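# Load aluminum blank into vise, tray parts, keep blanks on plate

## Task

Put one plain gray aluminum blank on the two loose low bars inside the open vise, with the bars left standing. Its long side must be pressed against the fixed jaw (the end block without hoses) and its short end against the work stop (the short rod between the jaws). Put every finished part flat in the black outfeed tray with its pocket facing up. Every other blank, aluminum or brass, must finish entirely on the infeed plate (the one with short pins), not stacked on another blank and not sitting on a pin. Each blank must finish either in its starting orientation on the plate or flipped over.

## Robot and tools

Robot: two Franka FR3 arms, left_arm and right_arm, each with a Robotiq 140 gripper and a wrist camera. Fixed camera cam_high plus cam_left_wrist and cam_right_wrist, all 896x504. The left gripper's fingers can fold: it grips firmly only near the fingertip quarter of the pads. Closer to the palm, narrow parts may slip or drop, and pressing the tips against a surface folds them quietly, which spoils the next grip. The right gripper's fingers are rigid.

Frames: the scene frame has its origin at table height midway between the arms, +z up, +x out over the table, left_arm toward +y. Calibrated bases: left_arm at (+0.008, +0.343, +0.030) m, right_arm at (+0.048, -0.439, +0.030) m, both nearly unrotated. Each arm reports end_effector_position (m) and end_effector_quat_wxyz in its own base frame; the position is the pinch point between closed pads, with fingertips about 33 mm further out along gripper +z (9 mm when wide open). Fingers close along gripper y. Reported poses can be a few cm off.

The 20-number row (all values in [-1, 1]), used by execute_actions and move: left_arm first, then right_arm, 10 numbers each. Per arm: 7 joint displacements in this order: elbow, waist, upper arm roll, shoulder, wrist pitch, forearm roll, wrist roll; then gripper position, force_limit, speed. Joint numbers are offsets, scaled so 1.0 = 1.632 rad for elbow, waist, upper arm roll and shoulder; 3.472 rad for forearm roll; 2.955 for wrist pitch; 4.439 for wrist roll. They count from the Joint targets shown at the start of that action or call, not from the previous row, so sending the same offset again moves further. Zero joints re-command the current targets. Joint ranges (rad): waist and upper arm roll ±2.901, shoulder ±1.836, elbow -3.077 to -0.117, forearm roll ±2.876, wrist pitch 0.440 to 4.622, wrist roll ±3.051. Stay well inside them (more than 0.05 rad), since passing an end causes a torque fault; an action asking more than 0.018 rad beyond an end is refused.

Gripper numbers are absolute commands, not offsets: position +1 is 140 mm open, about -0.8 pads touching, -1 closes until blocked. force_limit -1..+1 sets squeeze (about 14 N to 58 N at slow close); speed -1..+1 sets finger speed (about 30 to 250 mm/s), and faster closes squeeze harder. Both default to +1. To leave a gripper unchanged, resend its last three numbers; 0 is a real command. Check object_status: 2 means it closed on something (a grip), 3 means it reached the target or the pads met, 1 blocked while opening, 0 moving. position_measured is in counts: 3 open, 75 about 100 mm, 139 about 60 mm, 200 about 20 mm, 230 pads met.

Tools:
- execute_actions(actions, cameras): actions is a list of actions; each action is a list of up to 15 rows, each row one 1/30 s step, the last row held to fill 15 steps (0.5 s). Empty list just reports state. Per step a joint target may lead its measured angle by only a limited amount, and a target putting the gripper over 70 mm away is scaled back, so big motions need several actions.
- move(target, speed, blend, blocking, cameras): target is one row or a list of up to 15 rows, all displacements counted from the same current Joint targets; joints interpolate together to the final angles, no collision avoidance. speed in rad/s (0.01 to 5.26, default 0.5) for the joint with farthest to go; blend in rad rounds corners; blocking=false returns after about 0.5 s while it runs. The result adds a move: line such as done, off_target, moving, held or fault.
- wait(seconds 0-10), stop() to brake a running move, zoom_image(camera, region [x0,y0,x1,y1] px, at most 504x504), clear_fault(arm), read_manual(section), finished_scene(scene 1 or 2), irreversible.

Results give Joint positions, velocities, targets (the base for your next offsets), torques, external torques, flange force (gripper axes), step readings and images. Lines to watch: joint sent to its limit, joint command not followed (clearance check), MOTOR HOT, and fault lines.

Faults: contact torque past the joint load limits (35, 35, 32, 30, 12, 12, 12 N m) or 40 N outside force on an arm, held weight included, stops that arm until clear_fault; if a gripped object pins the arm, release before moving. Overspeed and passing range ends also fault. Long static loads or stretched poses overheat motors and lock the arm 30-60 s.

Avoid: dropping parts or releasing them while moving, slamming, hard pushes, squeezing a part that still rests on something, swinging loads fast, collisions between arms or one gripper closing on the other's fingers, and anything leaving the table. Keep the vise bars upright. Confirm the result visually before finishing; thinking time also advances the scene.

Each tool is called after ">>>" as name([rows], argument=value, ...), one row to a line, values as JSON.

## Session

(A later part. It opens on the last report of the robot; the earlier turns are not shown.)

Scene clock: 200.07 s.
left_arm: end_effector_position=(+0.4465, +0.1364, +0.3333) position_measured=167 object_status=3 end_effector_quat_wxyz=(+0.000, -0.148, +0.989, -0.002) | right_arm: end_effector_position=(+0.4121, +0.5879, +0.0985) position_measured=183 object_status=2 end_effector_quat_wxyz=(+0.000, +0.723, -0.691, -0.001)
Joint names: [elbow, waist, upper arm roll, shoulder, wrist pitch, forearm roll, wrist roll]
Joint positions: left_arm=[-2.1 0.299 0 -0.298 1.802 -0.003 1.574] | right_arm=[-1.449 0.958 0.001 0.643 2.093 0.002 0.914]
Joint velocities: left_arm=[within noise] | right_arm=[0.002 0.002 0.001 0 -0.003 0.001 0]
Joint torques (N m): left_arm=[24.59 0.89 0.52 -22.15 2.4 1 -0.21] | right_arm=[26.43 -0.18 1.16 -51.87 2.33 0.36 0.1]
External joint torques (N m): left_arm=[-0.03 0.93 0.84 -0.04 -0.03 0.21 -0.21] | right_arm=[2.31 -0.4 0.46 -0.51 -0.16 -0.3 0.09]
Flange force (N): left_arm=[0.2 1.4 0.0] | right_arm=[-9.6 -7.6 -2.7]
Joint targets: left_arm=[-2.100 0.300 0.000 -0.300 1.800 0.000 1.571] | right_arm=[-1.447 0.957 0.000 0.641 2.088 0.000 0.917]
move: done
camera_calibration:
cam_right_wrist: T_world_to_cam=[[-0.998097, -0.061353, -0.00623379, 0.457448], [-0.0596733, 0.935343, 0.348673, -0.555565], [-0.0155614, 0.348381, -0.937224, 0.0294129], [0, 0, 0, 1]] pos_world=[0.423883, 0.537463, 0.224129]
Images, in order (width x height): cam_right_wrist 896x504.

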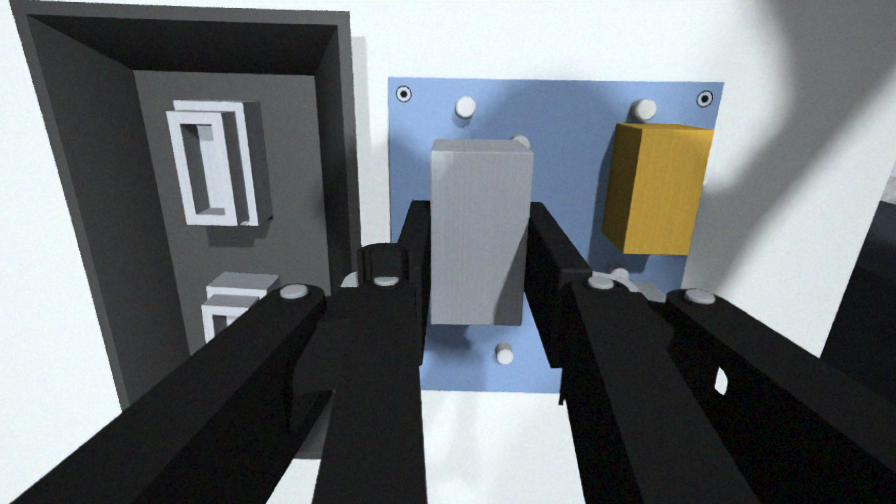

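>>> move([
  [0,0,0,0,0,0,0,-0.3,-1,-1,-0.0205,0,0,0.0597,0.0443,0,0,-1,-1,-1],
  [0,0,0,0,0,0,0,-0.3,-1,-1,-0.0205,0,0,0.0597,0.0443,0,0,-0.2,-1,-1],
  [0,0,0,0,0,0,0,-0.3,-1,-1,-0.0196,0,0,0.0515,0.0393,0,0,-0.2,-1,-1],
  [0,0,0,0,0,0,0,-0.3,-1,-1,-0.0196,0,0,0.0515,0.0393,0,0,-1,-1,-1],
  [0,0,0,0,0,0,0,-0.3,-1,-1,0,0,0,0,0,0,0,-1,-1,-1],
], speed=[0.1,0.1,0.06,0.1,0.15], cameras=["cam_right_wrist"])

>>> zoom_image(camera="cam_right_wrist", region=[380, 130, 580, 350])

Scene clock: 229.13 s.
left_arm: end_effector_position=(+0.4464, +0.1364, +0.3332) position_measured=167 object_status=3 end_effector_quat_wxyz=(+0.000, -0.148, +0.989, -0.002) | right_arm: end_effector_position=(+0.4121, +0.5878, +0.0985) position_measured=183 object_status=2 end_effector_quat_wxyz=(+0.000, +0.722, -0.691, -0.001)
Joint names: [elbow, waist, upper arm roll, shoulder, wrist pitch, forearm roll, wrist roll]
Joint positions: left_arm=[-2.1 0.299 0 -0.298 1.802 -0.003 1.574] | right_arm=[-1.449 0.958 0.001 0.643 2.093 0.002 0.914]
Joint velocities: left_arm=[within noise] | right_arm=[-0.001 0 -0.001 0 -0.003 0.001 0]
Joint torques (N m): left_arm=[24.7 0.88 0.54 -22.21 2.42 1.01 -0.2] | right_arm=[26.31 -0.19 1.27 -51.96 2.4 0.38 0.08]
External joint torques (N m): left_arm=[0.16 0.9 0.83 -0.15 0 0.23 -0.2] | right_arm=[2.05 -0.41 0.57 -0.32 -0.1 -0.29 0.08]
Flange force (N): left_arm=[0.0 1.4 -0.4] | right_arm=[-8.8 -7.0 -2.2]
Joint targets: left_arm=[-2.100 0.300 0.000 -0.300 1.800 0.000 1.571] | right_arm=[-1.447 0.957 0.000 0.641 2.088 0.000 0.917]
move: done
camera_calibration:
cam_right_wrist: T_world_to_cam=[[-0.998112, -0.0610964, -0.00634007, 0.457335], [-0.0594728, 0.935425, 0.348488, -0.555557], [-0.0153607, 0.348207, -0.937292, 0.0294716], [0, 0, 0, 1]] pos_world=[0.423884, 0.537361, 0.224128]
Images, in order (width x height): cam_right_wrist 896x504.

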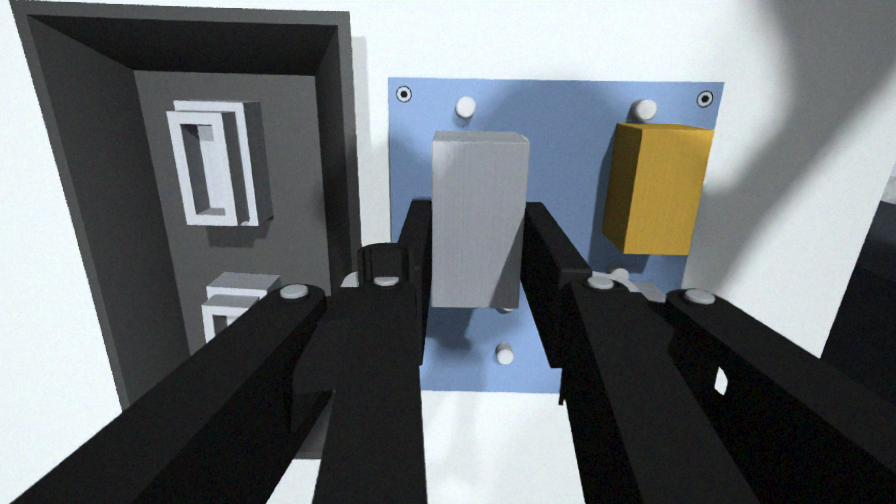

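Scaled by 2.291 from the camera's 896x504 image, which has a finer 1280x720 frame.

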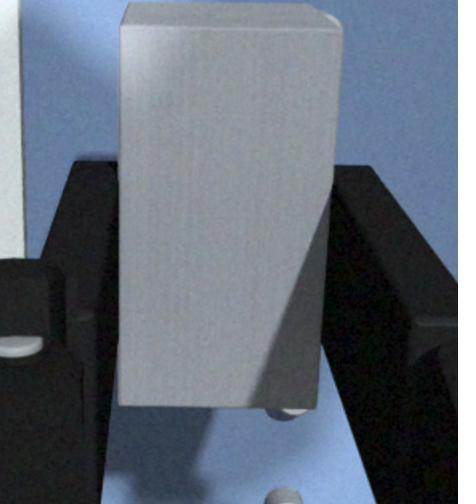

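>>> move([
  [0,0,0,0,0,0,0,-0.3,-1,-1,0.0323,0,0,-0.0289,-0.0338,0,0,-1,-1,-1],
  [0,0,0,0,0,0,0,-0.3,-1,-1,-0.2916,-0.2666,0,-0.2506,0.0227,0,-0.0919,-1,-1,-1],
  [-0.2898,-0.6127,0,-0.0821,0.2839,0,0,-0.3,-1,-1,-0.3093,-0.2666,0,-0.2297,0.0439,0,-0.0919,-1,-1,-1],
], speed=[0.2,0.45,0.6], blend=[0.03,0.02,0], cameras=["cam_left_wrist","cam_right_wrist"])

>>> zoom_image(camera="cam_right_wrist", region=[370, 60, 590, 180])

>>> zoom_image(camera="cam_right_wrist", region=[400, 260, 560, 390])

>>> zoom_image(camera="cam_left_wrist", region=[410, 130, 560, 290])

Scene clock: 270.77 s.
left_arm: end_effector_position=(+0.4123, -0.3476, +0.2783) position_measured=167 object_status=3 end_effector_quat_wxyz=(+0.230, +0.333, +0.911, -0.084) | right_arm: end_effector_position=(+0.5252, +0.3005, +0.1311) position_measured=183 object_status=2 end_effector_quat_wxyz=(+0.003, +0.709, -0.705, -0.001)
Joint names: [elbow, waist, upper arm roll, shoulder, wrist pitch, forearm roll, wrist roll]
Joint positions: left_arm=[-2.572 -0.698 -0.002 -0.431 2.635 -0.003 1.574] | right_arm=[-1.951 0.521 -0.002 0.267 2.213 0.002 0.512]
Joint velocities: left_arm=[0 0 0 0 0.003 0.001 0] | right_arm=[within noise]
Joint torques (N m): left_arm=[24.31 0.11 0.78 -17.7 3.79 0.81 -0.19] | right_arm=[25.11 -0.28 1.24 -40.26 2.86 0.35 -0.22]
External joint torques (N m): left_arm=[-0.13 0.15 1.23 -0.54 0.44 0.13 -0.17] | right_arm=[1.93 -0.5 0.83 -0.13 0.37 -0.25 -0.22]
Flange force (N): left_arm=[2.1 2.0 -0.2] | right_arm=[-3.1 -6.3 -1.2]
Joint targets: left_arm=[-2.573 -0.700 0.000 -0.434 2.639 0.000 1.571] | right_arm=[-1.952 0.522 0.000 0.267 2.218 0.000 0.509]
move: done
camera_calibration:
cam_left_wrist: T_world_to_cam=[[0.645078, 0.764117, 0.000878273, 0.00634879], [0.509574, -0.431045, 0.74467, -0.55907], [0.569394, -0.479923, -0.667432, -0.0729862], [0, 0, 0, 1]] pos_world=[0.32235, -0.280864, 0.367604]
cam_right_wrist: T_world_to_cam=[[-0.999727, -0.0232652, -0.00205285, 0.54185], [-0.0225479, 0.938504, 0.34453, -0.311221], [-0.00608893, 0.344482, -0.938773, 0.158377], [0, 0, 0, 1]] pos_world=[0.535649, 0.250131, 0.257017]
Images, in order (width x height): cam_left_wrist 896x504, cam_right_wrist 896x504.

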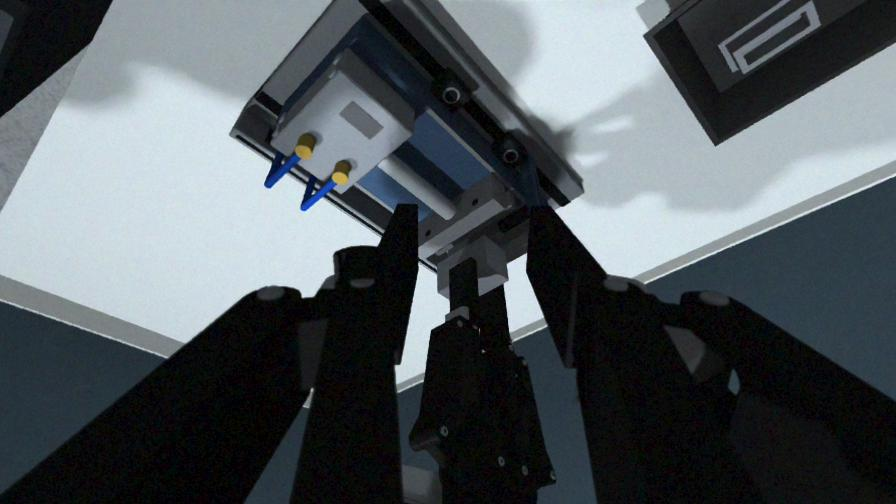

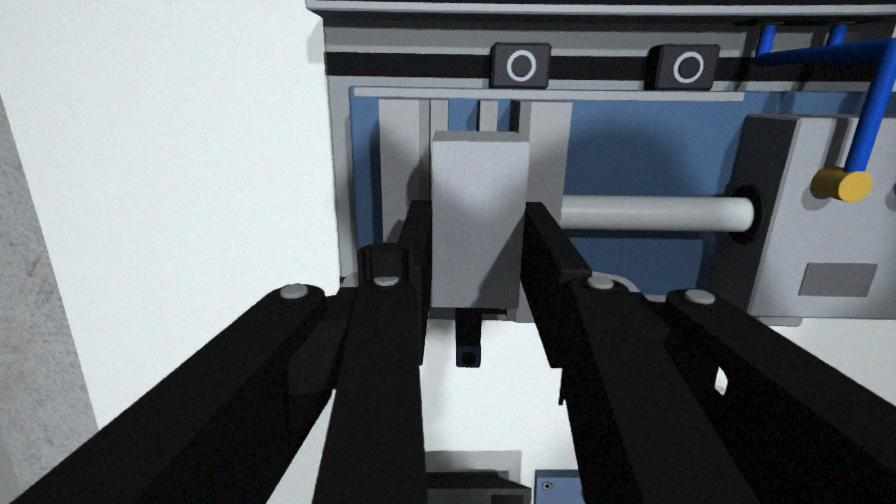

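Scaled by 2.291 from the camera's 896x504 image, which has a finer 1280x720 frame.

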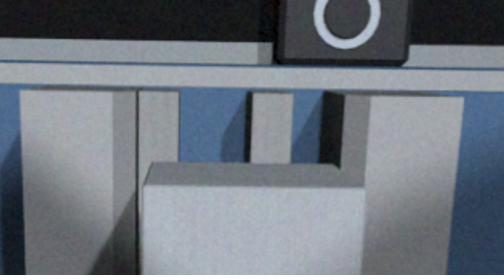

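Scaled by 3.150 from the camera's 896x504 image, which has a finer 1280x720 frame.

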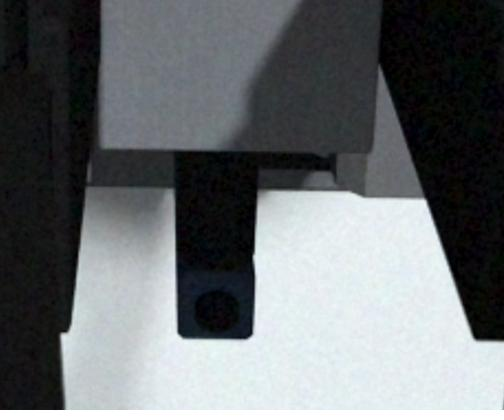

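Scaled by 3.150 from the camera's 896x504 image, which has a finer 1280x720 frame.

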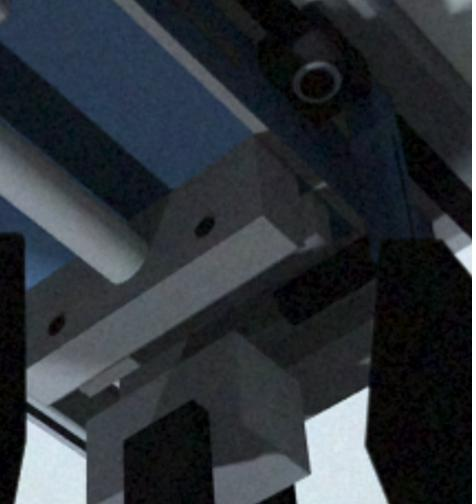

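>>> move(target=[0,0,0,0,0,0,0,-0.3,-1,-1,-0.0119,0,0,0.0195,0.0177,0,0,-1,-1,-1], speed=0.06, cameras=["cam_left_wrist","cam_right_wrist"])

>>> zoom_image(camera="cam_right_wrist", region=[370, 60, 590, 180])

>>> zoom_image(camera="cam_left_wrist", region=[410, 150, 540, 290])

Scene clock: 286.40 s.
left_arm: end_effector_position=(+0.4125, -0.3477, +0.2784) position_measured=167 object_status=3 end_effector_quat_wxyz=(+0.230, +0.333, +0.911, -0.084) | right_arm: end_effector_position=(+0.5253, +0.3005, +0.1077) position_measured=183 object_status=2 end_effector_quat_wxyz=(+0.003, +0.709, -0.705, -0.001)
Joint names: [elbow, waist, upper arm roll, shoulder, wrist pitch, forearm roll, wrist roll]
Joint positions: left_arm=[-2.572 -0.698 -0.002 -0.432 2.637 -0.003 1.574] | right_arm=[-1.971 0.521 -0.002 0.299 2.264 0.002 0.512]
Joint velocities: left_arm=[within noise] | right_arm=[0 -0.001 0 0 0.003 0 -0.002]
Joint torques (N m): left_arm=[24.48 0.2 0.63 -17.66 3.64 0.81 -0.2] | right_arm=[24.73 -0.4 1.29 -40.83 2.89 0.33 -0.23]
External joint torques (N m): left_arm=[-0.08 0.24 1.07 -0.42 0.27 0.12 -0.19] | right_arm=[2 -0.39 1.07 -0.2 0.4 -0.24 -0.23]
Flange force (N): left_arm=[1.5 1.7 -0.4] | right_arm=[-3.3 -6.2 -0.9]
Joint targets: left_arm=[-2.573 -0.700 0.000 -0.434 2.639 0.000 1.571] | right_arm=[-1.971 0.522 0.000 0.298 2.271 0.000 0.509]
move: done
camera_calibration:
cam_left_wrist: T_world_to_cam=[[0.645037, 0.764151, 0.000845602, 0.00638347], [0.50903, -0.430509, 0.745352, -0.558996], [0.569926, -0.48035, -0.66667, -0.0735607], [0, 0, 0, 1]] pos_world=[0.322352, -0.280866, 0.367603]
cam_right_wrist: T_world_to_cam=[[-0.999721, -0.0235137, -0.00224818, 0.541907], [-0.0228485, 0.938499, 0.344526, -0.302962], [-0.00599116, 0.344481, -0.938774, 0.136264], [0, 0, 0, 1]] pos_world=[0.53565, 0.250131, 0.233517]
Images, in order (width x height): cam_left_wrist 896x504, cam_right_wrist 896x504.

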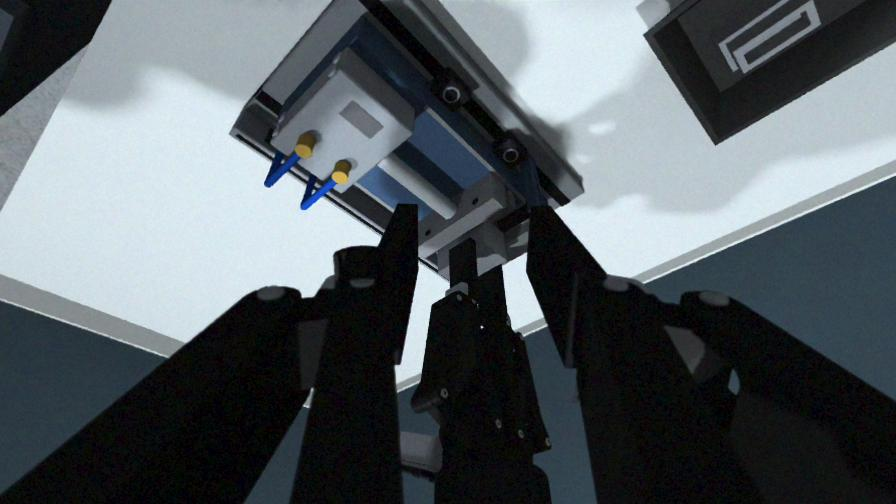

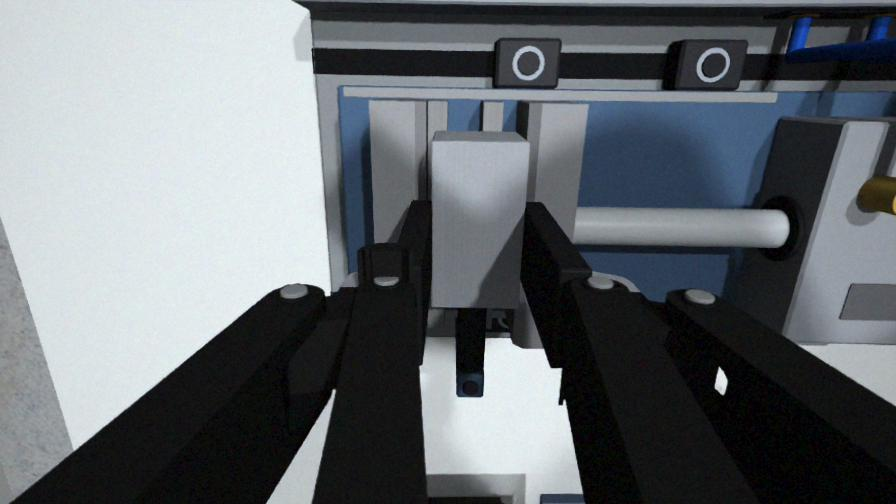

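Scaled by 2.291 from the camera's 896x504 image, which has a finer 1280x720 frame.

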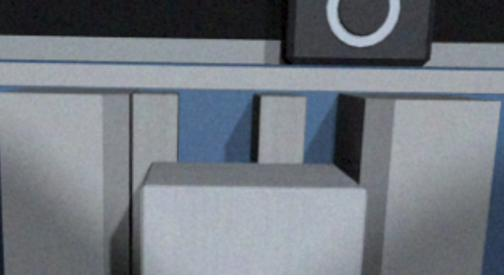

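Scaled by 3.600 from the camera's 896x504 image, which has a finer 1280x720 frame.

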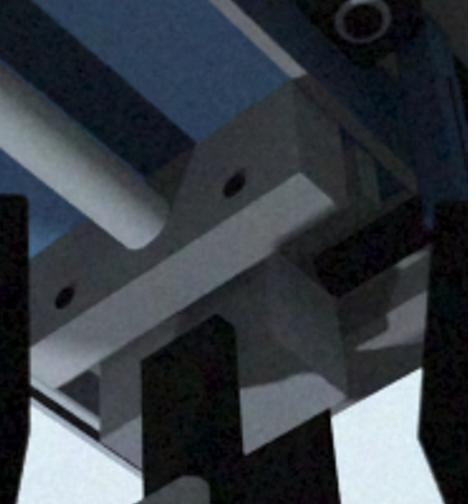

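>>> move([
  [0,0,0,0,0,0,0,-0.3,-1,-1,0.01001,0.00406,0,0.00669,-0.00183,0,0.00149,-1,-1,-1],
  [0,0,0,0,0,0,0,-0.3,-1,-1,0.00799,0.00406,0,0.01004,0.00114,0,0.00149,-1,-1,-1],
], speed=0.04, cameras=[])

>>> move(target=[0,0,0,0,0,0,0,-0.3,-1,-1,-0.00101,0,0,0.00168,0.00149,0,0,-1,-1,-1], speed=0.03, cameras=[])

Scene clock: 300.07 s.
left_arm: end_effector_position=(+0.4125, -0.3477, +0.2784) position_measured=167 object_status=3 end_effector_quat_wxyz=(+0.230, +0.333, +0.911, -0.084) | right_arm: end_effector_position=(+0.5274, +0.3052, +0.1069) position_measured=183 object_status=2 end_effector_quat_wxyz=(+0.001, +0.711, -0.703, -0.001)
Joint names: [elbow, waist, upper arm roll, shoulder, wrist pitch, forearm roll, wrist roll]
Joint positions: left_arm=[-2.573 -0.698 -0.002 -0.432 2.637 -0.003 1.574] | right_arm=[-1.959 0.526 -0.002 0.309 2.265 0.001 0.512]
Joint velocities: within noise
Joint torques (N m): left_arm=[24.55 0.15 0.68 -17.63 3.63 0.8 -0.19] | right_arm=[23.83 0.38 1.48 -37.55 3.3 0.36 0.09]
External joint torques (N m): left_arm=[-0.05 0.25 1.2 -0.32 0.25 0.11 -0.17] | right_arm=[1.1 0.32 1.18 3.38 0.81 -0.21 0.09]
Flange force (N): left_arm=[1.1 2.0 -0.2] | right_arm=[-7.2 -10.4 5.8]
Joint targets: left_arm=[-2.573 -0.700 0.000 -0.434 2.639 0.000 1.571] | right_arm=[-1.958 0.528 0.000 0.315 2.274 0.000 0.516]
move: done
No camera images: "cameras" was empty.

Scene clock: 300.77 s.
left_arm: end_effector_position=(+0.4125, -0.3477, +0.2784) position_measured=167 object_status=3 end_effector_quat_wxyz=(+0.230, +0.333, +0.911, -0.084) | right_arm: end_effector_position=(+0.5277, +0.3054, +0.1067) position_measured=183 object_status=2 end_effector_quat_wxyz=(+0.001, +0.711, -0.703, +0.000)
Joint names: [elbow, waist, upper arm roll, shoulder, wrist pitch, forearm roll, wrist roll]
Joint positions: left_arm=[-2.573 -0.698 -0.002 -0.432 2.637 -0.003 1.574] | right_arm=[-1.959 0.526 -0.002 0.31 2.267 0.001 0.512]
Joint velocities: within noise
Joint torques (N m): left_arm=[24.58 0.21 0.62 -17.59 3.62 0.81 -0.18] | right_arm=[23.2 0.33 1.26 -36.06 3.71 0.39 0.06]
External joint torques (N m): left_arm=[0.06 0.3 1.12 -0.41 0.25 0.12 -0.17] | right_arm=[0.38 0.13 0.84 5.07 1.19 -0.18 0.06]
Flange force (N): left_arm=[1.0 1.9 -0.4] | right_arm=[-7.4 -11.6 9.6]
Joint targets: left_arm=[-2.573 -0.700 0.000 -0.434 2.639 0.000 1.571] | right_arm=[-1.960 0.528 0.000 0.317 2.278 0.000 0.516]
move: off_target (right_arm); right_arm: the wrist pitch is farthest, 0.012 rad from its target
No camera images: "cameras" was empty.

>>> move(target=[0,0,0,0,0,0,0,-0.3,-1,-1,0.00152,0,0,-0.00251,-0.00223,0,0,-1,-1,-1], speed=0.04, cameras=["cam_left_wrist","cam_right_wrist"])

>>> zoom_image(camera="cam_right_wrist", region=[370, 60, 590, 180])

>>> zoom_image(camera="cam_left_wrist", region=[440, 170, 540, 270])

Scene clock: 306.97 s.
left_arm: end_effector_position=(+0.4125, -0.3477, +0.2784) position_measured=167 object_status=3 end_effector_quat_wxyz=(+0.230, +0.333, +0.911, -0.084) | right_arm: end_effector_position=(+0.5277, +0.3054, +0.1067) position_measured=183 object_status=2 end_effector_quat_wxyz=(+0.001, +0.711, -0.703, +0.000)
Joint names: [elbow, waist, upper arm roll, shoulder, wrist pitch, forearm roll, wrist roll]
Joint positions: left_arm=[-2.573 -0.698 -0.002 -0.432 2.637 -0.003 1.574] | right_arm=[-1.959 0.526 -0.002 0.31 2.267 0.001 0.512]
Joint velocities: within noise
Joint torques (N m): left_arm=[24.59 0.15 0.6 -17.57 3.61 0.81 -0.19] | right_arm=[24.31 0.36 1.18 -38.65 3.08 0.41 0.11]
External joint torques (N m): left_arm=[0.15 0.26 1.13 -0.46 0.26 0.12 -0.18] | right_arm=[1.5 0.45 1.02 2.4 0.57 -0.16 0.11]
Flange force (N): left_arm=[0.8 1.8 -0.5] | right_arm=[-6.9 -9.7 3.6]
Joint targets: left_arm=[-2.573 -0.700 0.000 -0.434 2.639 0.000 1.571] | right_arm=[-1.957 0.528 0.000 0.313 2.272 0.000 0.516]
move: done
camera_calibration:
cam_left_wrist: T_world_to_cam=[[0.644995, 0.764186, 0.000862847, 0.00640091], [0.508878, -0.430349, 0.745548, -0.558975], [0.570109, -0.480436, -0.666451, -0.0737254], [0, 0, 0, 1]] pos_world=[0.322353, -0.280866, 0.367603]
cam_right_wrist: T_world_to_cam=[[-0.999574, -0.0286103, -0.00583018, 0.546279], [-0.0288594, 0.937743, 0.34613, -0.303938], [-0.00443567, 0.346151, -0.938168, 0.132316], [0, 0, 0, 1]] pos_world=[0.537861, 0.254843, 0.232522]
Images, in order (width x height): cam_left_wrist 896x504, cam_right_wrist 896x504.

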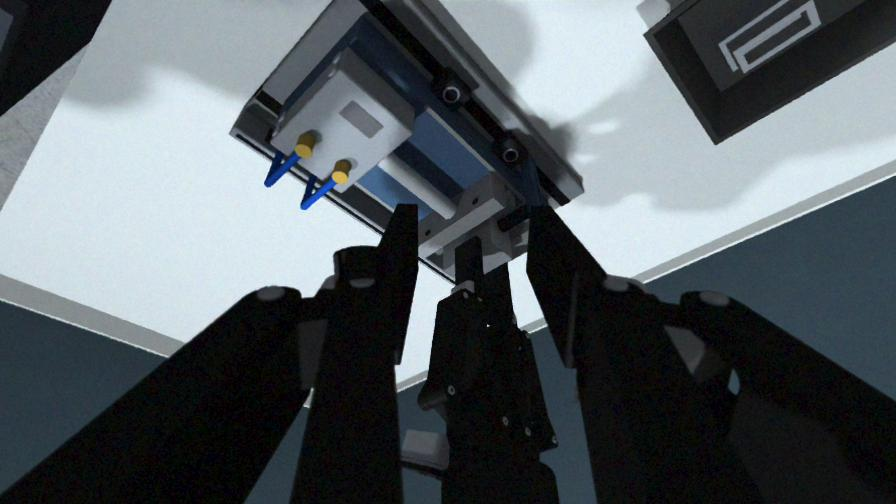

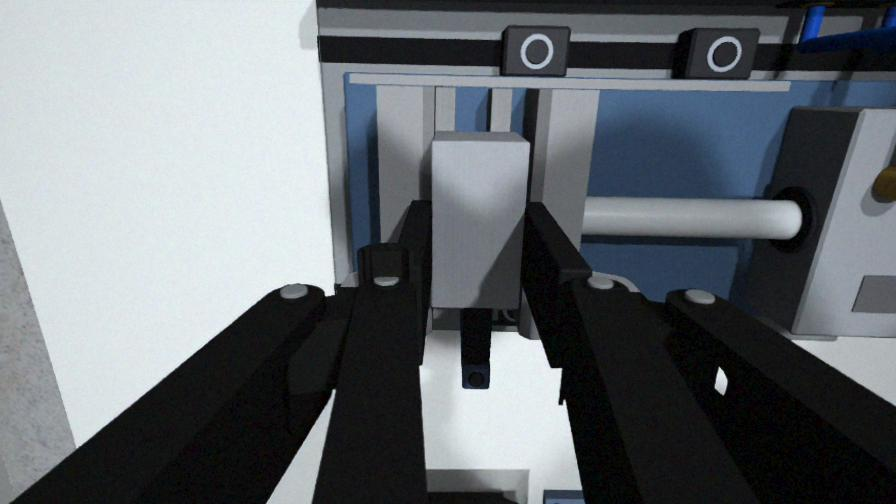

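Scaled by 2.291 from the camera's 896x504 image, which has a finer 1280x720 frame.

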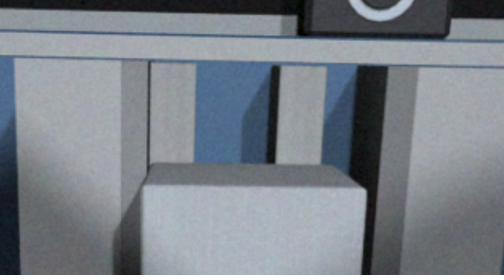

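Scaled by 5.040 from the camera's 896x504 image, which has a finer 1280x720 frame.

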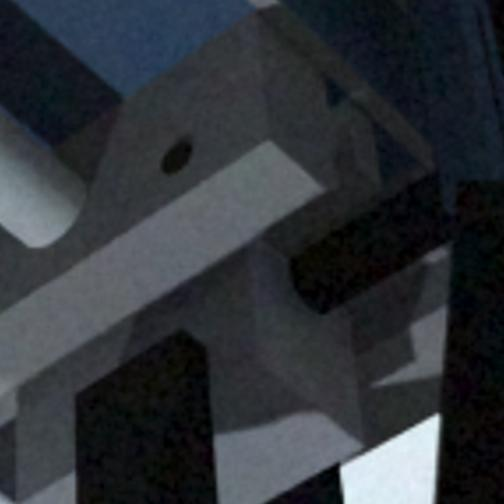

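>>> move([
  [0,0,0,0,0,0,0,-0.3,-1,-1,0.00101,0,0,-0.00168,-0.00148,0,0,-1,-1,-1],
  [0,0,0,0,0,0,0,-0.3,-1,-1,0.00471,0.00263,0,0.0008,-0.00216,0,0.00097,-1,-1,-1],
], speed=0.03, cameras=[])

>>> move(target=[0,0,0,0,0,0,0,-0.3,-1,-1,0.00247,0.00175,0,0.00165,-0.00045,0,0.00064,-1,-1,-1], speed=0.03, cameras=[])

Scene clock: 319.90 s.
left_arm: end_effector_position=(+0.4125, -0.3477, +0.2784) position_measured=167 object_status=3 end_effector_quat_wxyz=(+0.230, +0.333, +0.911, -0.084) | right_arm: end_effector_position=(+0.5280, +0.3083, +0.1067) position_measured=183 object_status=2 end_effector_quat_wxyz=(+0.000, +0.711, -0.703, +0.000)
Joint names: [elbow, waist, upper arm roll, shoulder, wrist pitch, forearm roll, wrist roll]
Joint positions: left_arm=[-2.573 -0.698 -0.002 -0.432 2.637 -0.003 1.574] | right_arm=[-1.953 0.53 -0.002 0.314 2.266 0.001 0.515]
Joint velocities: within noise
Joint torques (N m): left_arm=[24.63 0.21 0.61 -17.55 3.6 0.81 -0.22] | right_arm=[25.54 0.13 1.26 -41.21 2.74 0.48 0.08]
External joint torques (N m): left_arm=[0.07 0.29 1.1 -0.31 0.23 0.13 -0.21] | right_arm=[2.73 0.17 1.05 0.04 0.23 -0.09 0.08]
Flange force (N): left_arm=[0.7 1.7 -0.2] | right_arm=[-6.2 -9.1 -1.4]
Joint targets: left_arm=[-2.573 -0.700 0.000 -0.434 2.639 0.000 1.571] | right_arm=[-1.950 0.533 0.000 0.315 2.265 0.000 0.520]
move: done
No camera images: "cameras" was empty.

Scene clock: 320.60 s.
left_arm: end_effector_position=(+0.4125, -0.3477, +0.2784) position_measured=167 object_status=3 end_effector_quat_wxyz=(+0.230, +0.333, +0.911, -0.084) | right_arm: end_effector_position=(+0.5280, +0.3093, +0.1068) position_measured=183 object_status=2 end_effector_quat_wxyz=(+0.001, +0.711, -0.703, +0.000)
Joint names: [elbow, waist, upper arm roll, shoulder, wrist pitch, forearm roll, wrist roll]
Joint positions: left_arm=[-2.573 -0.698 -0.002 -0.432 2.637 -0.003 1.574] | right_arm=[-1.949 0.532 -0.002 0.316 2.263 0 0.518]
Joint velocities: within noise
Joint torques (N m): left_arm=[24.67 0.18 0.66 -17.53 3.6 0.82 -0.22] | right_arm=[25.79 1.33 2.3 -40.16 2.92 0.69 0.2]
External joint torques (N m): left_arm=[0.12 0.24 1.14 -0.33 0.23 0.13 -0.2] | right_arm=[2.95 1.43 2.14 1.17 0.4 0.12 0.2]
Flange force (N): left_arm=[0.6 1.8 -0.3] | right_arm=[-10.0 -11.3 0.4]
Joint targets: left_arm=[-2.573 -0.700 0.000 -0.434 2.639 0.000 1.571] | right_arm=[-1.946 0.535 0.000 0.317 2.264 0.000 0.523]
move: done
No camera images: "cameras" was empty.

>>> move(target=[0,0,0,0,0,0,0,-0.3,-1,-1,0.00429,-0.00101,0,0.00287,-0.00079,0,-0.00037,-1,-1,-1], speed=0.03, cameras=["cam_right_wrist"])

>>> zoom_image(camera="cam_right_wrist", region=[370, 60, 590, 180])

Scene clock: 322.97 s.
left_arm: end_effector_position=(+0.4125, -0.3477, +0.2784) position_measured=167 object_status=3 end_effector_quat_wxyz=(+0.230, +0.333, +0.911, -0.084) | right_arm: end_effector_position=(+0.5282, +0.3094, +0.1068) position_measured=183 object_status=2 end_effector_quat_wxyz=(+0.003, +0.711, -0.703, +0.000)
Joint names: [elbow, waist, upper arm roll, shoulder, wrist pitch, forearm roll, wrist roll]
Joint positions: left_arm=[-2.573 -0.698 -0.002 -0.432 2.637 -0.003 1.574] | right_arm=[-1.943 0.532 -0.002 0.319 2.256 0 0.518]
Joint velocities: within noise
Joint torques (N m): left_arm=[24.62 0.2 0.65 -17.53 3.6 0.81 -0.21] | right_arm=[25.71 1.31 2.7 -39.42 3.61 0.71 0.07]
External joint torques (N m): left_arm=[0.14 0.3 1.17 -0.37 0.23 0.12 -0.19] | right_arm=[2.89 1.18 2.33 1.96 1.11 0.14 0.07]
Flange force (N): left_arm=[0.6 1.9 -0.4] | right_arm=[-10.1 -12.3 3.0]
Joint targets: left_arm=[-2.573 -0.700 0.000 -0.434 2.639 0.000 1.571] | right_arm=[-1.939 0.534 0.000 0.322 2.262 0.000 0.521]
move: done
camera_calibration:
cam_right_wrist: T_world_to_cam=[[-0.999579, -0.0288824, -0.00265467, 0.546618], [-0.0280365, 0.938728, 0.343516, -0.308178], [-0.00742955, 0.343445, -0.939143, 0.133526], [0, 0, 0, 1]] pos_world=[0.53874, 0.259224, 0.232715]
Images, in order (width x height): cam_right_wrist 896x504.

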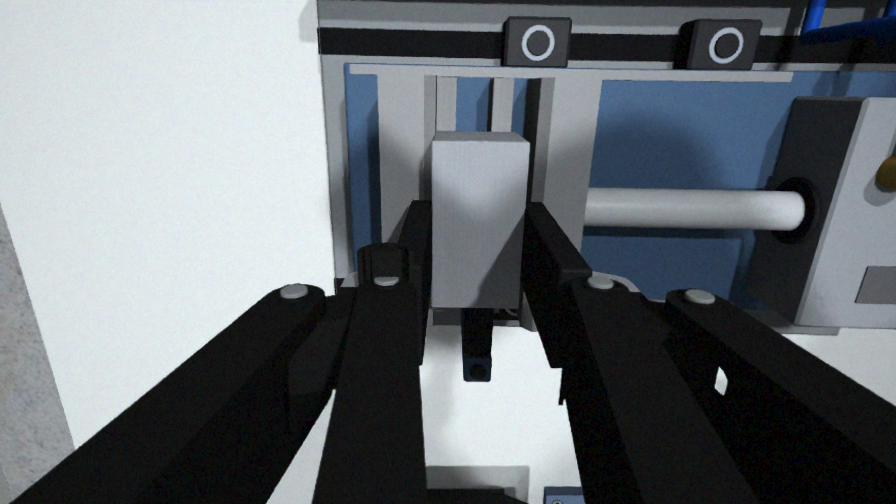

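Scaled by 2.291 from the camera's 896x504 image, which has a finer 1280x720 frame.

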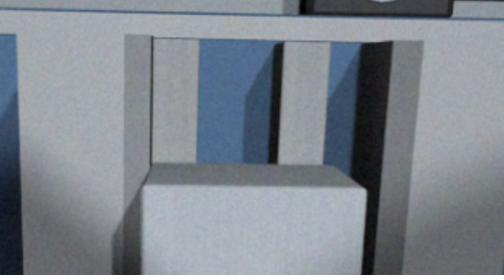

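>>> move([
  [0,0,0,0,0,0,0,-0.3,-1,-1,-0.00152,0,0,0.00251,0.00223,0,0,-1,-1,-1],
  [0,0,0,0,0,0,0,-0.3,-1,-1,-0.00152,0,0,0.00251,0.00223,0,0,-0.3,-1,-1],
  [0,0,0,0,0,0,0,-0.3,-1,-1,0.00608,0,0,-0.0101,-0.0089,0,0,-0.3,-1,-1],
  [0,0,0,0,0,0,0,-0.3,-1,-1,-0.0415,0.0089,0,-0.098,-0.0315,0,0.0035,-1,-1,-0.5],
  [0,0,0,0,0,0,0,-0.3,-1,-1,-0.0761,0.0089,0,-0.0485,0.0149,0,0.0035,-1,-1,-0.5],
], speed=[0.03,0.1,0.05,0.2,0.1], cameras=["cam_left_wrist","cam_right_wrist"])

>>> zoom_image(camera="cam_right_wrist", region=[330, 80, 550, 310])

>>> zoom_image(camera="cam_left_wrist", region=[420, 150, 560, 290])

Scene clock: 342.17 s.
left_arm: end_effector_position=(+0.4125, -0.3477, +0.2785) position_measured=167 object_status=3 end_effector_quat_wxyz=(+0.231, +0.333, +0.911, -0.084) | right_arm: end_effector_position=(+0.4991, +0.3024, +0.1058) position_measured=232 object_status=3 end_effector_quat_wxyz=(+0.001, +0.711, -0.703, +0.000)
Joint names: [elbow, waist, upper arm roll, shoulder, wrist pitch, forearm roll, wrist roll]
Joint positions: left_arm=[-2.573 -0.698 -0.002 -0.432 2.637 -0.003 1.573] | right_arm=[-2.061 0.547 -0.002 0.242 2.3 0 0.533]
Joint velocities: left_arm=[within noise] | right_arm=[0 -0.001 0.001 0.001 0.005 0 0.001]
Joint torques (N m): left_arm=[24.65 0.21 0.59 -17.53 3.58 0.81 -0.23] | right_arm=[23.62 0.08 1.13 -37.81 2.71 0.57 0.06]
External joint torques (N m): left_arm=[0.1 0.24 1.03 -0.28 0.21 0.12 -0.22] | right_arm=[1.08 0.19 1.04 0.91 0.19 0.02 0.06]
Flange force (N): left_arm=[0.5 1.5 -0.2] | right_arm=[-4.1 -5.0 1.0]
Joint targets: left_arm=[-2.573 -0.700 0.000 -0.434 2.639 0.000 1.571] | right_arm=[-2.063 0.548 0.000 0.243 2.306 0.000 0.537]
move: done; target 2's new numbers were sent with right_arm's wrist pitch 0.013 rad from that target
camera_calibration:
cam_left_wrist: T_world_to_cam=[[0.644963, 0.764214, 0.000798342, 0.00644296], [0.508832, -0.43021, 0.745661, -0.558962], [0.570187, -0.480517, -0.666326, -0.0738201], [0, 0, 0, 1]] pos_world=[0.322353, -0.280867, 0.367603]
cam_right_wrist: T_world_to_cam=[[-0.999571, -0.0288226, -0.00522644, 0.517613], [-0.0288566, 0.938218, 0.34484, -0.301636], [-0.00503565, 0.344843, -0.938647, 0.133061], [0, 0, 0, 1]] pos_world=[0.509357, 0.252034, 0.231618]
Images, in order (width x height): cam_left_wrist 896x504, cam_right_wrist 896x504.

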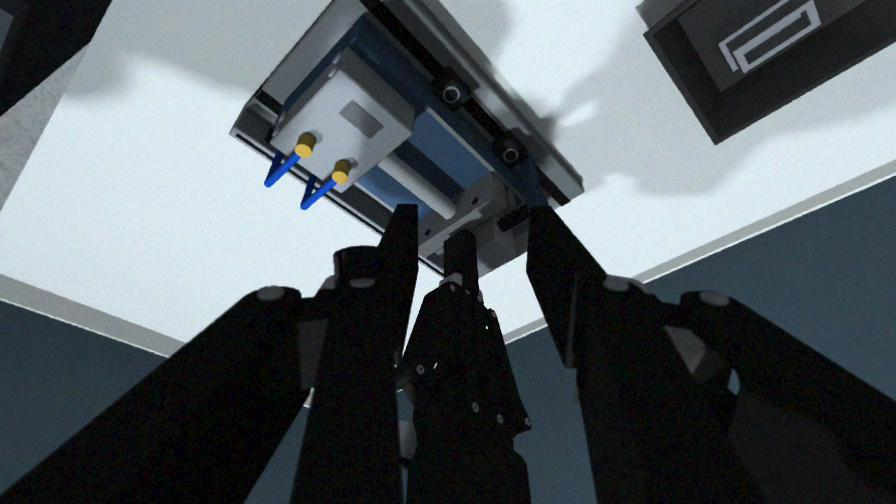

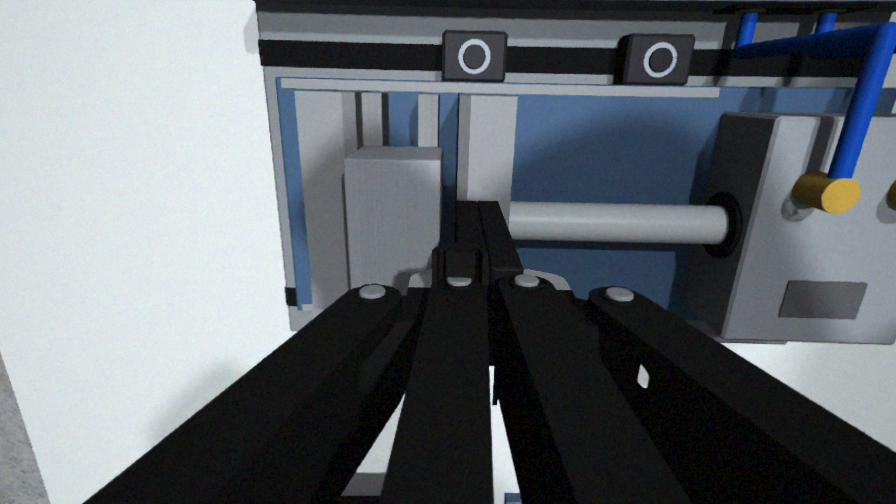

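Scaled by 2.191 from the camera's 896x504 image, which has a finer 1280x720 frame.

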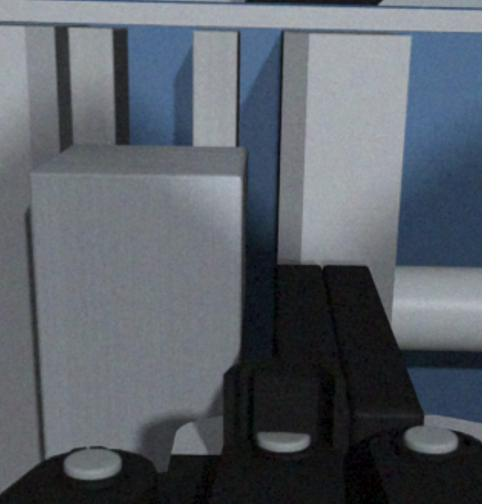

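Scaled by 3.600 from the camera's 896x504 image, which has a finer 1280x720 frame.

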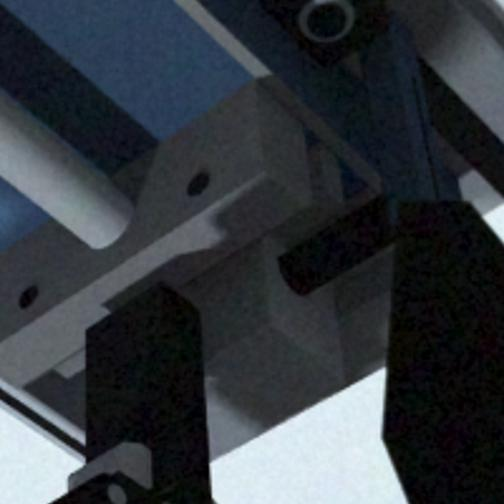

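>>> move(target=[0,0,0,0,0,0,0,-0.3,-1,-1,0.00951,-0.00246,0,0.00635,-0.00174,0,-0.0009,-1,-1,-0.5], speed=0.03, cameras=[])

>>> move(target=[0,0,0,0,0,0,0,-0.3,-1,-1,0.00317,-0.00082,0,0.00212,-0.00058,0,-0.0003,-1,-1,-0.5], speed=0.02, cameras=["cam_right_wrist"])

>>> zoom_image(camera="cam_right_wrist", region=[330, 80, 550, 310])

Scene clock: 349.67 s.
left_arm: end_effector_position=(+0.4125, -0.3477, +0.2785) position_measured=167 object_status=3 end_effector_quat_wxyz=(+0.231, +0.333, +0.911, -0.084) | right_arm: end_effector_position=(+0.5032, +0.3042, +0.1055) position_measured=232 object_status=3 end_effector_quat_wxyz=(+0.000, +0.711, -0.703, +0.000)
Joint names: [elbow, waist, upper arm roll, shoulder, wrist pitch, forearm roll, wrist roll]
Joint positions: left_arm=[-2.573 -0.698 -0.002 -0.432 2.637 -0.003 1.573] | right_arm=[-2.049 0.546 -0.002 0.252 2.302 0 0.533]
Joint velocities: within noise
Joint torques (N m): left_arm=[24.63 0.2 0.57 -17.53 3.57 0.82 -0.19] | right_arm=[24.26 -0.76 1.09 -37.83 2.47 0.57 -0.17]
External joint torques (N m): left_arm=[0.08 0.3 1.1 -0.27 0.19 0.12 -0.17] | right_arm=[1.79 -0.74 0.91 1.15 -0.05 0.02 -0.17]
Flange force (N): left_arm=[0.5 1.8 -0.2] | right_arm=[-4.6 -9.0 0.4]
Joint targets: left_arm=[-2.573 -0.700 0.000 -0.434 2.639 0.000 1.571] | right_arm=[-2.047 0.544 0.000 0.253 2.301 0.000 0.533]
move: done
No camera images: "cameras" was empty.

Scene clock: 350.37 s.
left_arm: end_effector_position=(+0.4125, -0.3477, +0.2785) position_measured=167 object_status=3 end_effector_quat_wxyz=(+0.231, +0.333, +0.911, -0.084) | right_arm: end_effector_position=(+0.5044, +0.3045, +0.1054) position_measured=232 object_status=3 end_effector_quat_wxyz=(+0.000, +0.711, -0.704, +0.000)
Joint names: [elbow, waist, upper arm roll, shoulder, wrist pitch, forearm roll, wrist roll]
Joint positions: left_arm=[-2.573 -0.698 -0.002 -0.432 2.637 -0.003 1.573] | right_arm=[-2.045 0.545 -0.002 0.255 2.3 0 0.533]
Joint velocities: within noise
Joint torques (N m): left_arm=[24.65 0.23 0.59 -17.5 3.56 0.81 -0.17] | right_arm=[25.24 -1.19 0.9 -37.67 2.6 0.46 -0.11]
External joint torques (N m): left_arm=[0.11 0.29 1.07 -0.31 0.19 0.12 -0.15] | right_arm=[2.77 -1.23 0.66 1.29 0.08 -0.1 -0.11]
Flange force (N): left_arm=[0.6 1.8 -0.3] | right_arm=[-6.2 -12.8 0.2]
Joint targets: left_arm=[-2.573 -0.700 0.000 -0.434 2.639 0.000 1.571] | right_arm=[-2.042 0.543 0.000 0.257 2.299 0.000 0.531]
move: done
camera_calibration:
cam_right_wrist: T_world_to_cam=[[-0.999596, -0.0271528, -0.00840247, 0.522813], [-0.0283818, 0.937598, 0.346562, -0.30364], [-0.00153198, 0.34666, -0.937989, 0.129639], [0, 0, 0, 1]] pos_world=[0.514182, 0.253947, 0.231223]
Images, in order (width x height): cam_right_wrist 896x504.

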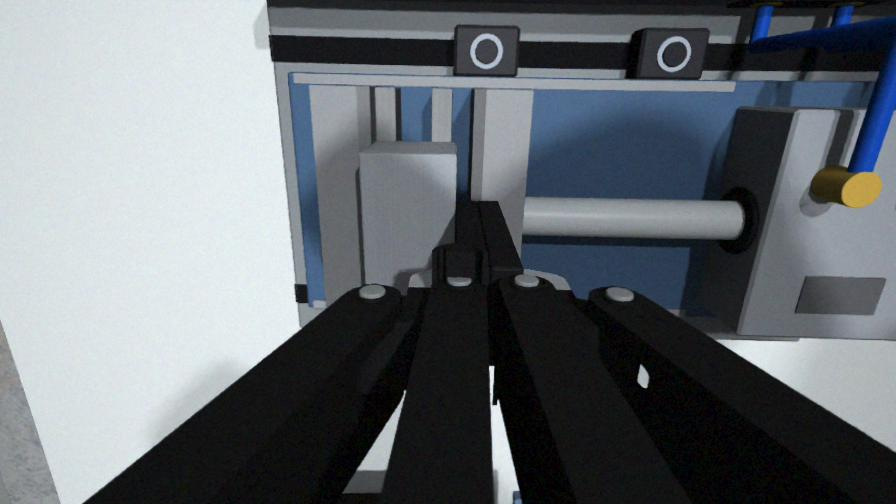

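Scaled by 2.191 from the camera's 896x504 image, which has a finer 1280x720 frame.

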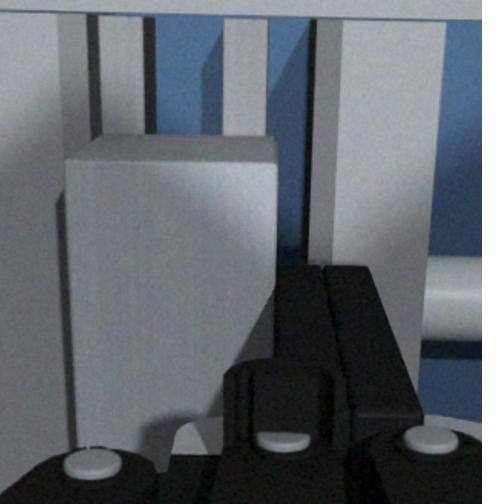

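>>> move([
  [0,0,0,0,0,0,0,-0.3,-1,-1,-0.0127,0.0033,0,-0.0085,0.0023,0,0.0012,-1,-1,-0.5],
  [0,0,0,0,0,0,0,-0.3,-1,-1,0.019,0.0033,0,-0.0538,-0.0402,0,0.0012,-1,-1,-0.5],
  [0,0,0,0,0,0,0,-0.3,-1,-1,0.0195,-0.0592,0,-0.0535,-0.0403,0,-0.0218,-1,-1,-0.5],
  [0,0,0,0,0,0,0,-0.3,-1,-1,-0.0143,-0.0592,0,-0.001,0.0073,0,-0.0218,-1,-1,-0.5],
  [0,0,0,0,0,0,0,-0.3,-1,-1,-0.0068,-0.0526,0,0.004,0.0059,0,-0.0194,-1,-1,-0.5],
], speed=[0.05,0.15,0.2,0.1,0.03], cameras=[])

>>> move(target=[0,0,0,0,0,0,0,-0.3,-1,-1,0.00321,0.00284,0,0.00213,-0.0006,0,0.00105,-1,-1,-0.5], speed=0.02, cameras=[])

Scene clock: 370.37 s.
left_arm: end_effector_position=(+0.4125, -0.3477, +0.2785) position_measured=167 object_status=3 end_effector_quat_wxyz=(+0.231, +0.333, +0.911, -0.084) | right_arm: end_effector_position=(+0.5266, +0.2570, +0.0980) position_measured=232 object_status=3 end_effector_quat_wxyz=(+0.002, +0.712, -0.702, -0.001)
Joint names: [elbow, waist, upper arm roll, shoulder, wrist pitch, forearm roll, wrist roll]
Joint positions: left_arm=[-2.573 -0.698 -0.002 -0.432 2.637 -0.003 1.573] | right_arm=[-2.055 0.456 -0.001 0.261 2.312 0 0.44]
Joint velocities: left_arm=[within noise] | right_arm=[0.001 0 0.001 0.002 0.001 -0.001 0.004]
Joint torques (N m): left_arm=[24.66 0.19 0.6 -17.49 3.57 0.81 -0.18] | right_arm=[24.31 0.06 0.88 -37.84 2.67 0.57 0.08]
External joint torques (N m): left_arm=[0.17 0.33 1.17 -0.3 0.21 0.12 -0.16] | right_arm=[1.87 0.23 0.82 1.42 0.14 0.02 0.08]
Flange force (N): left_arm=[0.3 2.0 -0.2] | right_arm=[-5.4 -9.5 1.3]
Joint targets: left_arm=[-2.573 -0.700 0.000 -0.434 2.639 0.000 1.571] | right_arm=[-2.053 0.457 0.000 0.263 2.316 0.000 0.445]
move: done
No camera images: "cameras" was empty.

Scene clock: 371.07 s.
left_arm: end_effector_position=(+0.4125, -0.3477, +0.2785) position_measured=167 object_status=3 end_effector_quat_wxyz=(+0.231, +0.333, +0.911, -0.084) | right_arm: end_effector_position=(+0.5271, +0.2600, +0.0982) position_measured=232 object_status=3 end_effector_quat_wxyz=(+0.001, +0.712, -0.702, +0.000)
Joint names: [elbow, waist, upper arm roll, shoulder, wrist pitch, forearm roll, wrist roll]
Joint positions: left_arm=[-2.573 -0.698 -0.002 -0.432 2.637 -0.003 1.573] | right_arm=[-2.05 0.46 -0.001 0.265 2.312 0 0.445]
Joint velocities: left_arm=[within noise] | right_arm=[0.001 -0.001 -0.001 0.002 0.001 0 0.004]
Joint torques (N m): left_arm=[24.68 0.16 0.62 -17.52 3.57 0.81 -0.2] | right_arm=[24.35 0.56 1.93 -37.86 2.96 0.68 0.15]
External joint torques (N m): left_arm=[0.15 0.25 1.12 -0.3 0.2 0.12 -0.19] | right_arm=[1.94 0.52 1.68 1.46 0.44 0.14 0.15]
Flange force (N): left_arm=[0.4 1.8 -0.3] | right_arm=[-6.3 -9.0 1.9]
Joint targets: left_arm=[-2.573 -0.700 0.000 -0.434 2.639 0.000 1.571] | right_arm=[-2.048 0.462 0.000 0.267 2.315 0.000 0.450]
move: done
No camera images: "cameras" was empty.

>>> move(target=[0,0,0,0,0,0,0,-0.3,-1,-1,0.00161,0.00142,0,0.00107,-0.0003,0,0.00053,-1,-1,-0.5], speed=0.02, cameras=[])

>>> move(target=[0,0,0,0,0,0,0,-0.3,-1,-1,0.00161,0.00142,0,0.00107,-0.0003,0,0.00053,-1,-1,-0.5], speed=0.02, cameras=[])

Scene clock: 374.03 s.
left_arm: end_effector_position=(+0.4125, -0.3477, +0.2785) position_measured=167 object_status=3 end_effector_quat_wxyz=(+0.231, +0.333, +0.911, -0.085) | right_arm: end_effector_position=(+0.5274, +0.2601, +0.0979) position_measured=232 object_status=3 end_effector_quat_wxyz=(+0.002, +0.711, -0.703, +0.000)
Joint names: [elbow, waist, upper arm roll, shoulder, wrist pitch, forearm roll, wrist roll]
Joint positions: left_arm=[-2.573 -0.698 -0.002 -0.432 2.637 -0.003 1.573] | right_arm=[-2.049 0.46 -0.002 0.266 2.312 0 0.448]
Joint velocities: within noise
Joint torques (N m): left_arm=[24.61 0.22 0.59 -17.51 3.56 0.82 -0.21] | right_arm=[25.3 1.8 2.43 -37.69 3.15 0.72 0.12]
External joint torques (N m): left_arm=[0.11 0.26 1.04 -0.32 0.19 0.14 -0.19] | right_arm=[2.94 1.75 2.18 1.57 0.63 0.18 0.12]
Flange force (N): left_arm=[0.6 1.6 -0.3] | right_arm=[-9.5 -11.9 1.9]
Joint targets: left_arm=[-2.573 -0.700 0.000 -0.434 2.639 0.000 1.571] | right_arm=[-2.045 0.464 0.000 0.268 2.314 0.000 0.452]
move: done
No camera images: "cameras" was empty.

Scene clock: 374.73 s.
left_arm: end_effector_position=(+0.4125, -0.3477, +0.2785) position_measured=167 object_status=3 end_effector_quat_wxyz=(+0.231, +0.333, +0.911, -0.085) | right_arm: end_effector_position=(+0.5274, +0.2601, +0.0979) position_measured=232 object_status=3 end_effector_quat_wxyz=(+0.003, +0.710, -0.704, +0.000)
Joint names: [elbow, waist, upper arm roll, shoulder, wrist pitch, forearm roll, wrist roll]
Joint positions: left_arm=[-2.573 -0.698 -0.002 -0.432 2.637 -0.003 1.573] | right_arm=[-2.046 0.461 -0.003 0.268 2.309 -0.001 0.45]
Joint velocities: within noise
Joint torques (N m): left_arm=[24.66 0.21 0.61 -17.5 3.55 0.83 -0.17] | right_arm=[25.01 2.36 3.11 -37.64 3.45 0.91 0.13]
External joint torques (N m): left_arm=[0.23 0.33 1.16 -0.43 0.2 0.13 -0.15] | right_arm=[2.72 2.54 3.07 1.57 0.95 0.37 0.13]
Flange force (N): left_arm=[0.4 2.0 -0.6] | right_arm=[-10.3 -10.1 2.7]
Joint targets: left_arm=[-2.573 -0.700 0.000 -0.434 2.639 0.000 1.571] | right_arm=[-2.043 0.466 0.000 0.270 2.313 0.000 0.455]
move: done
No camera images: "cameras" was empty.


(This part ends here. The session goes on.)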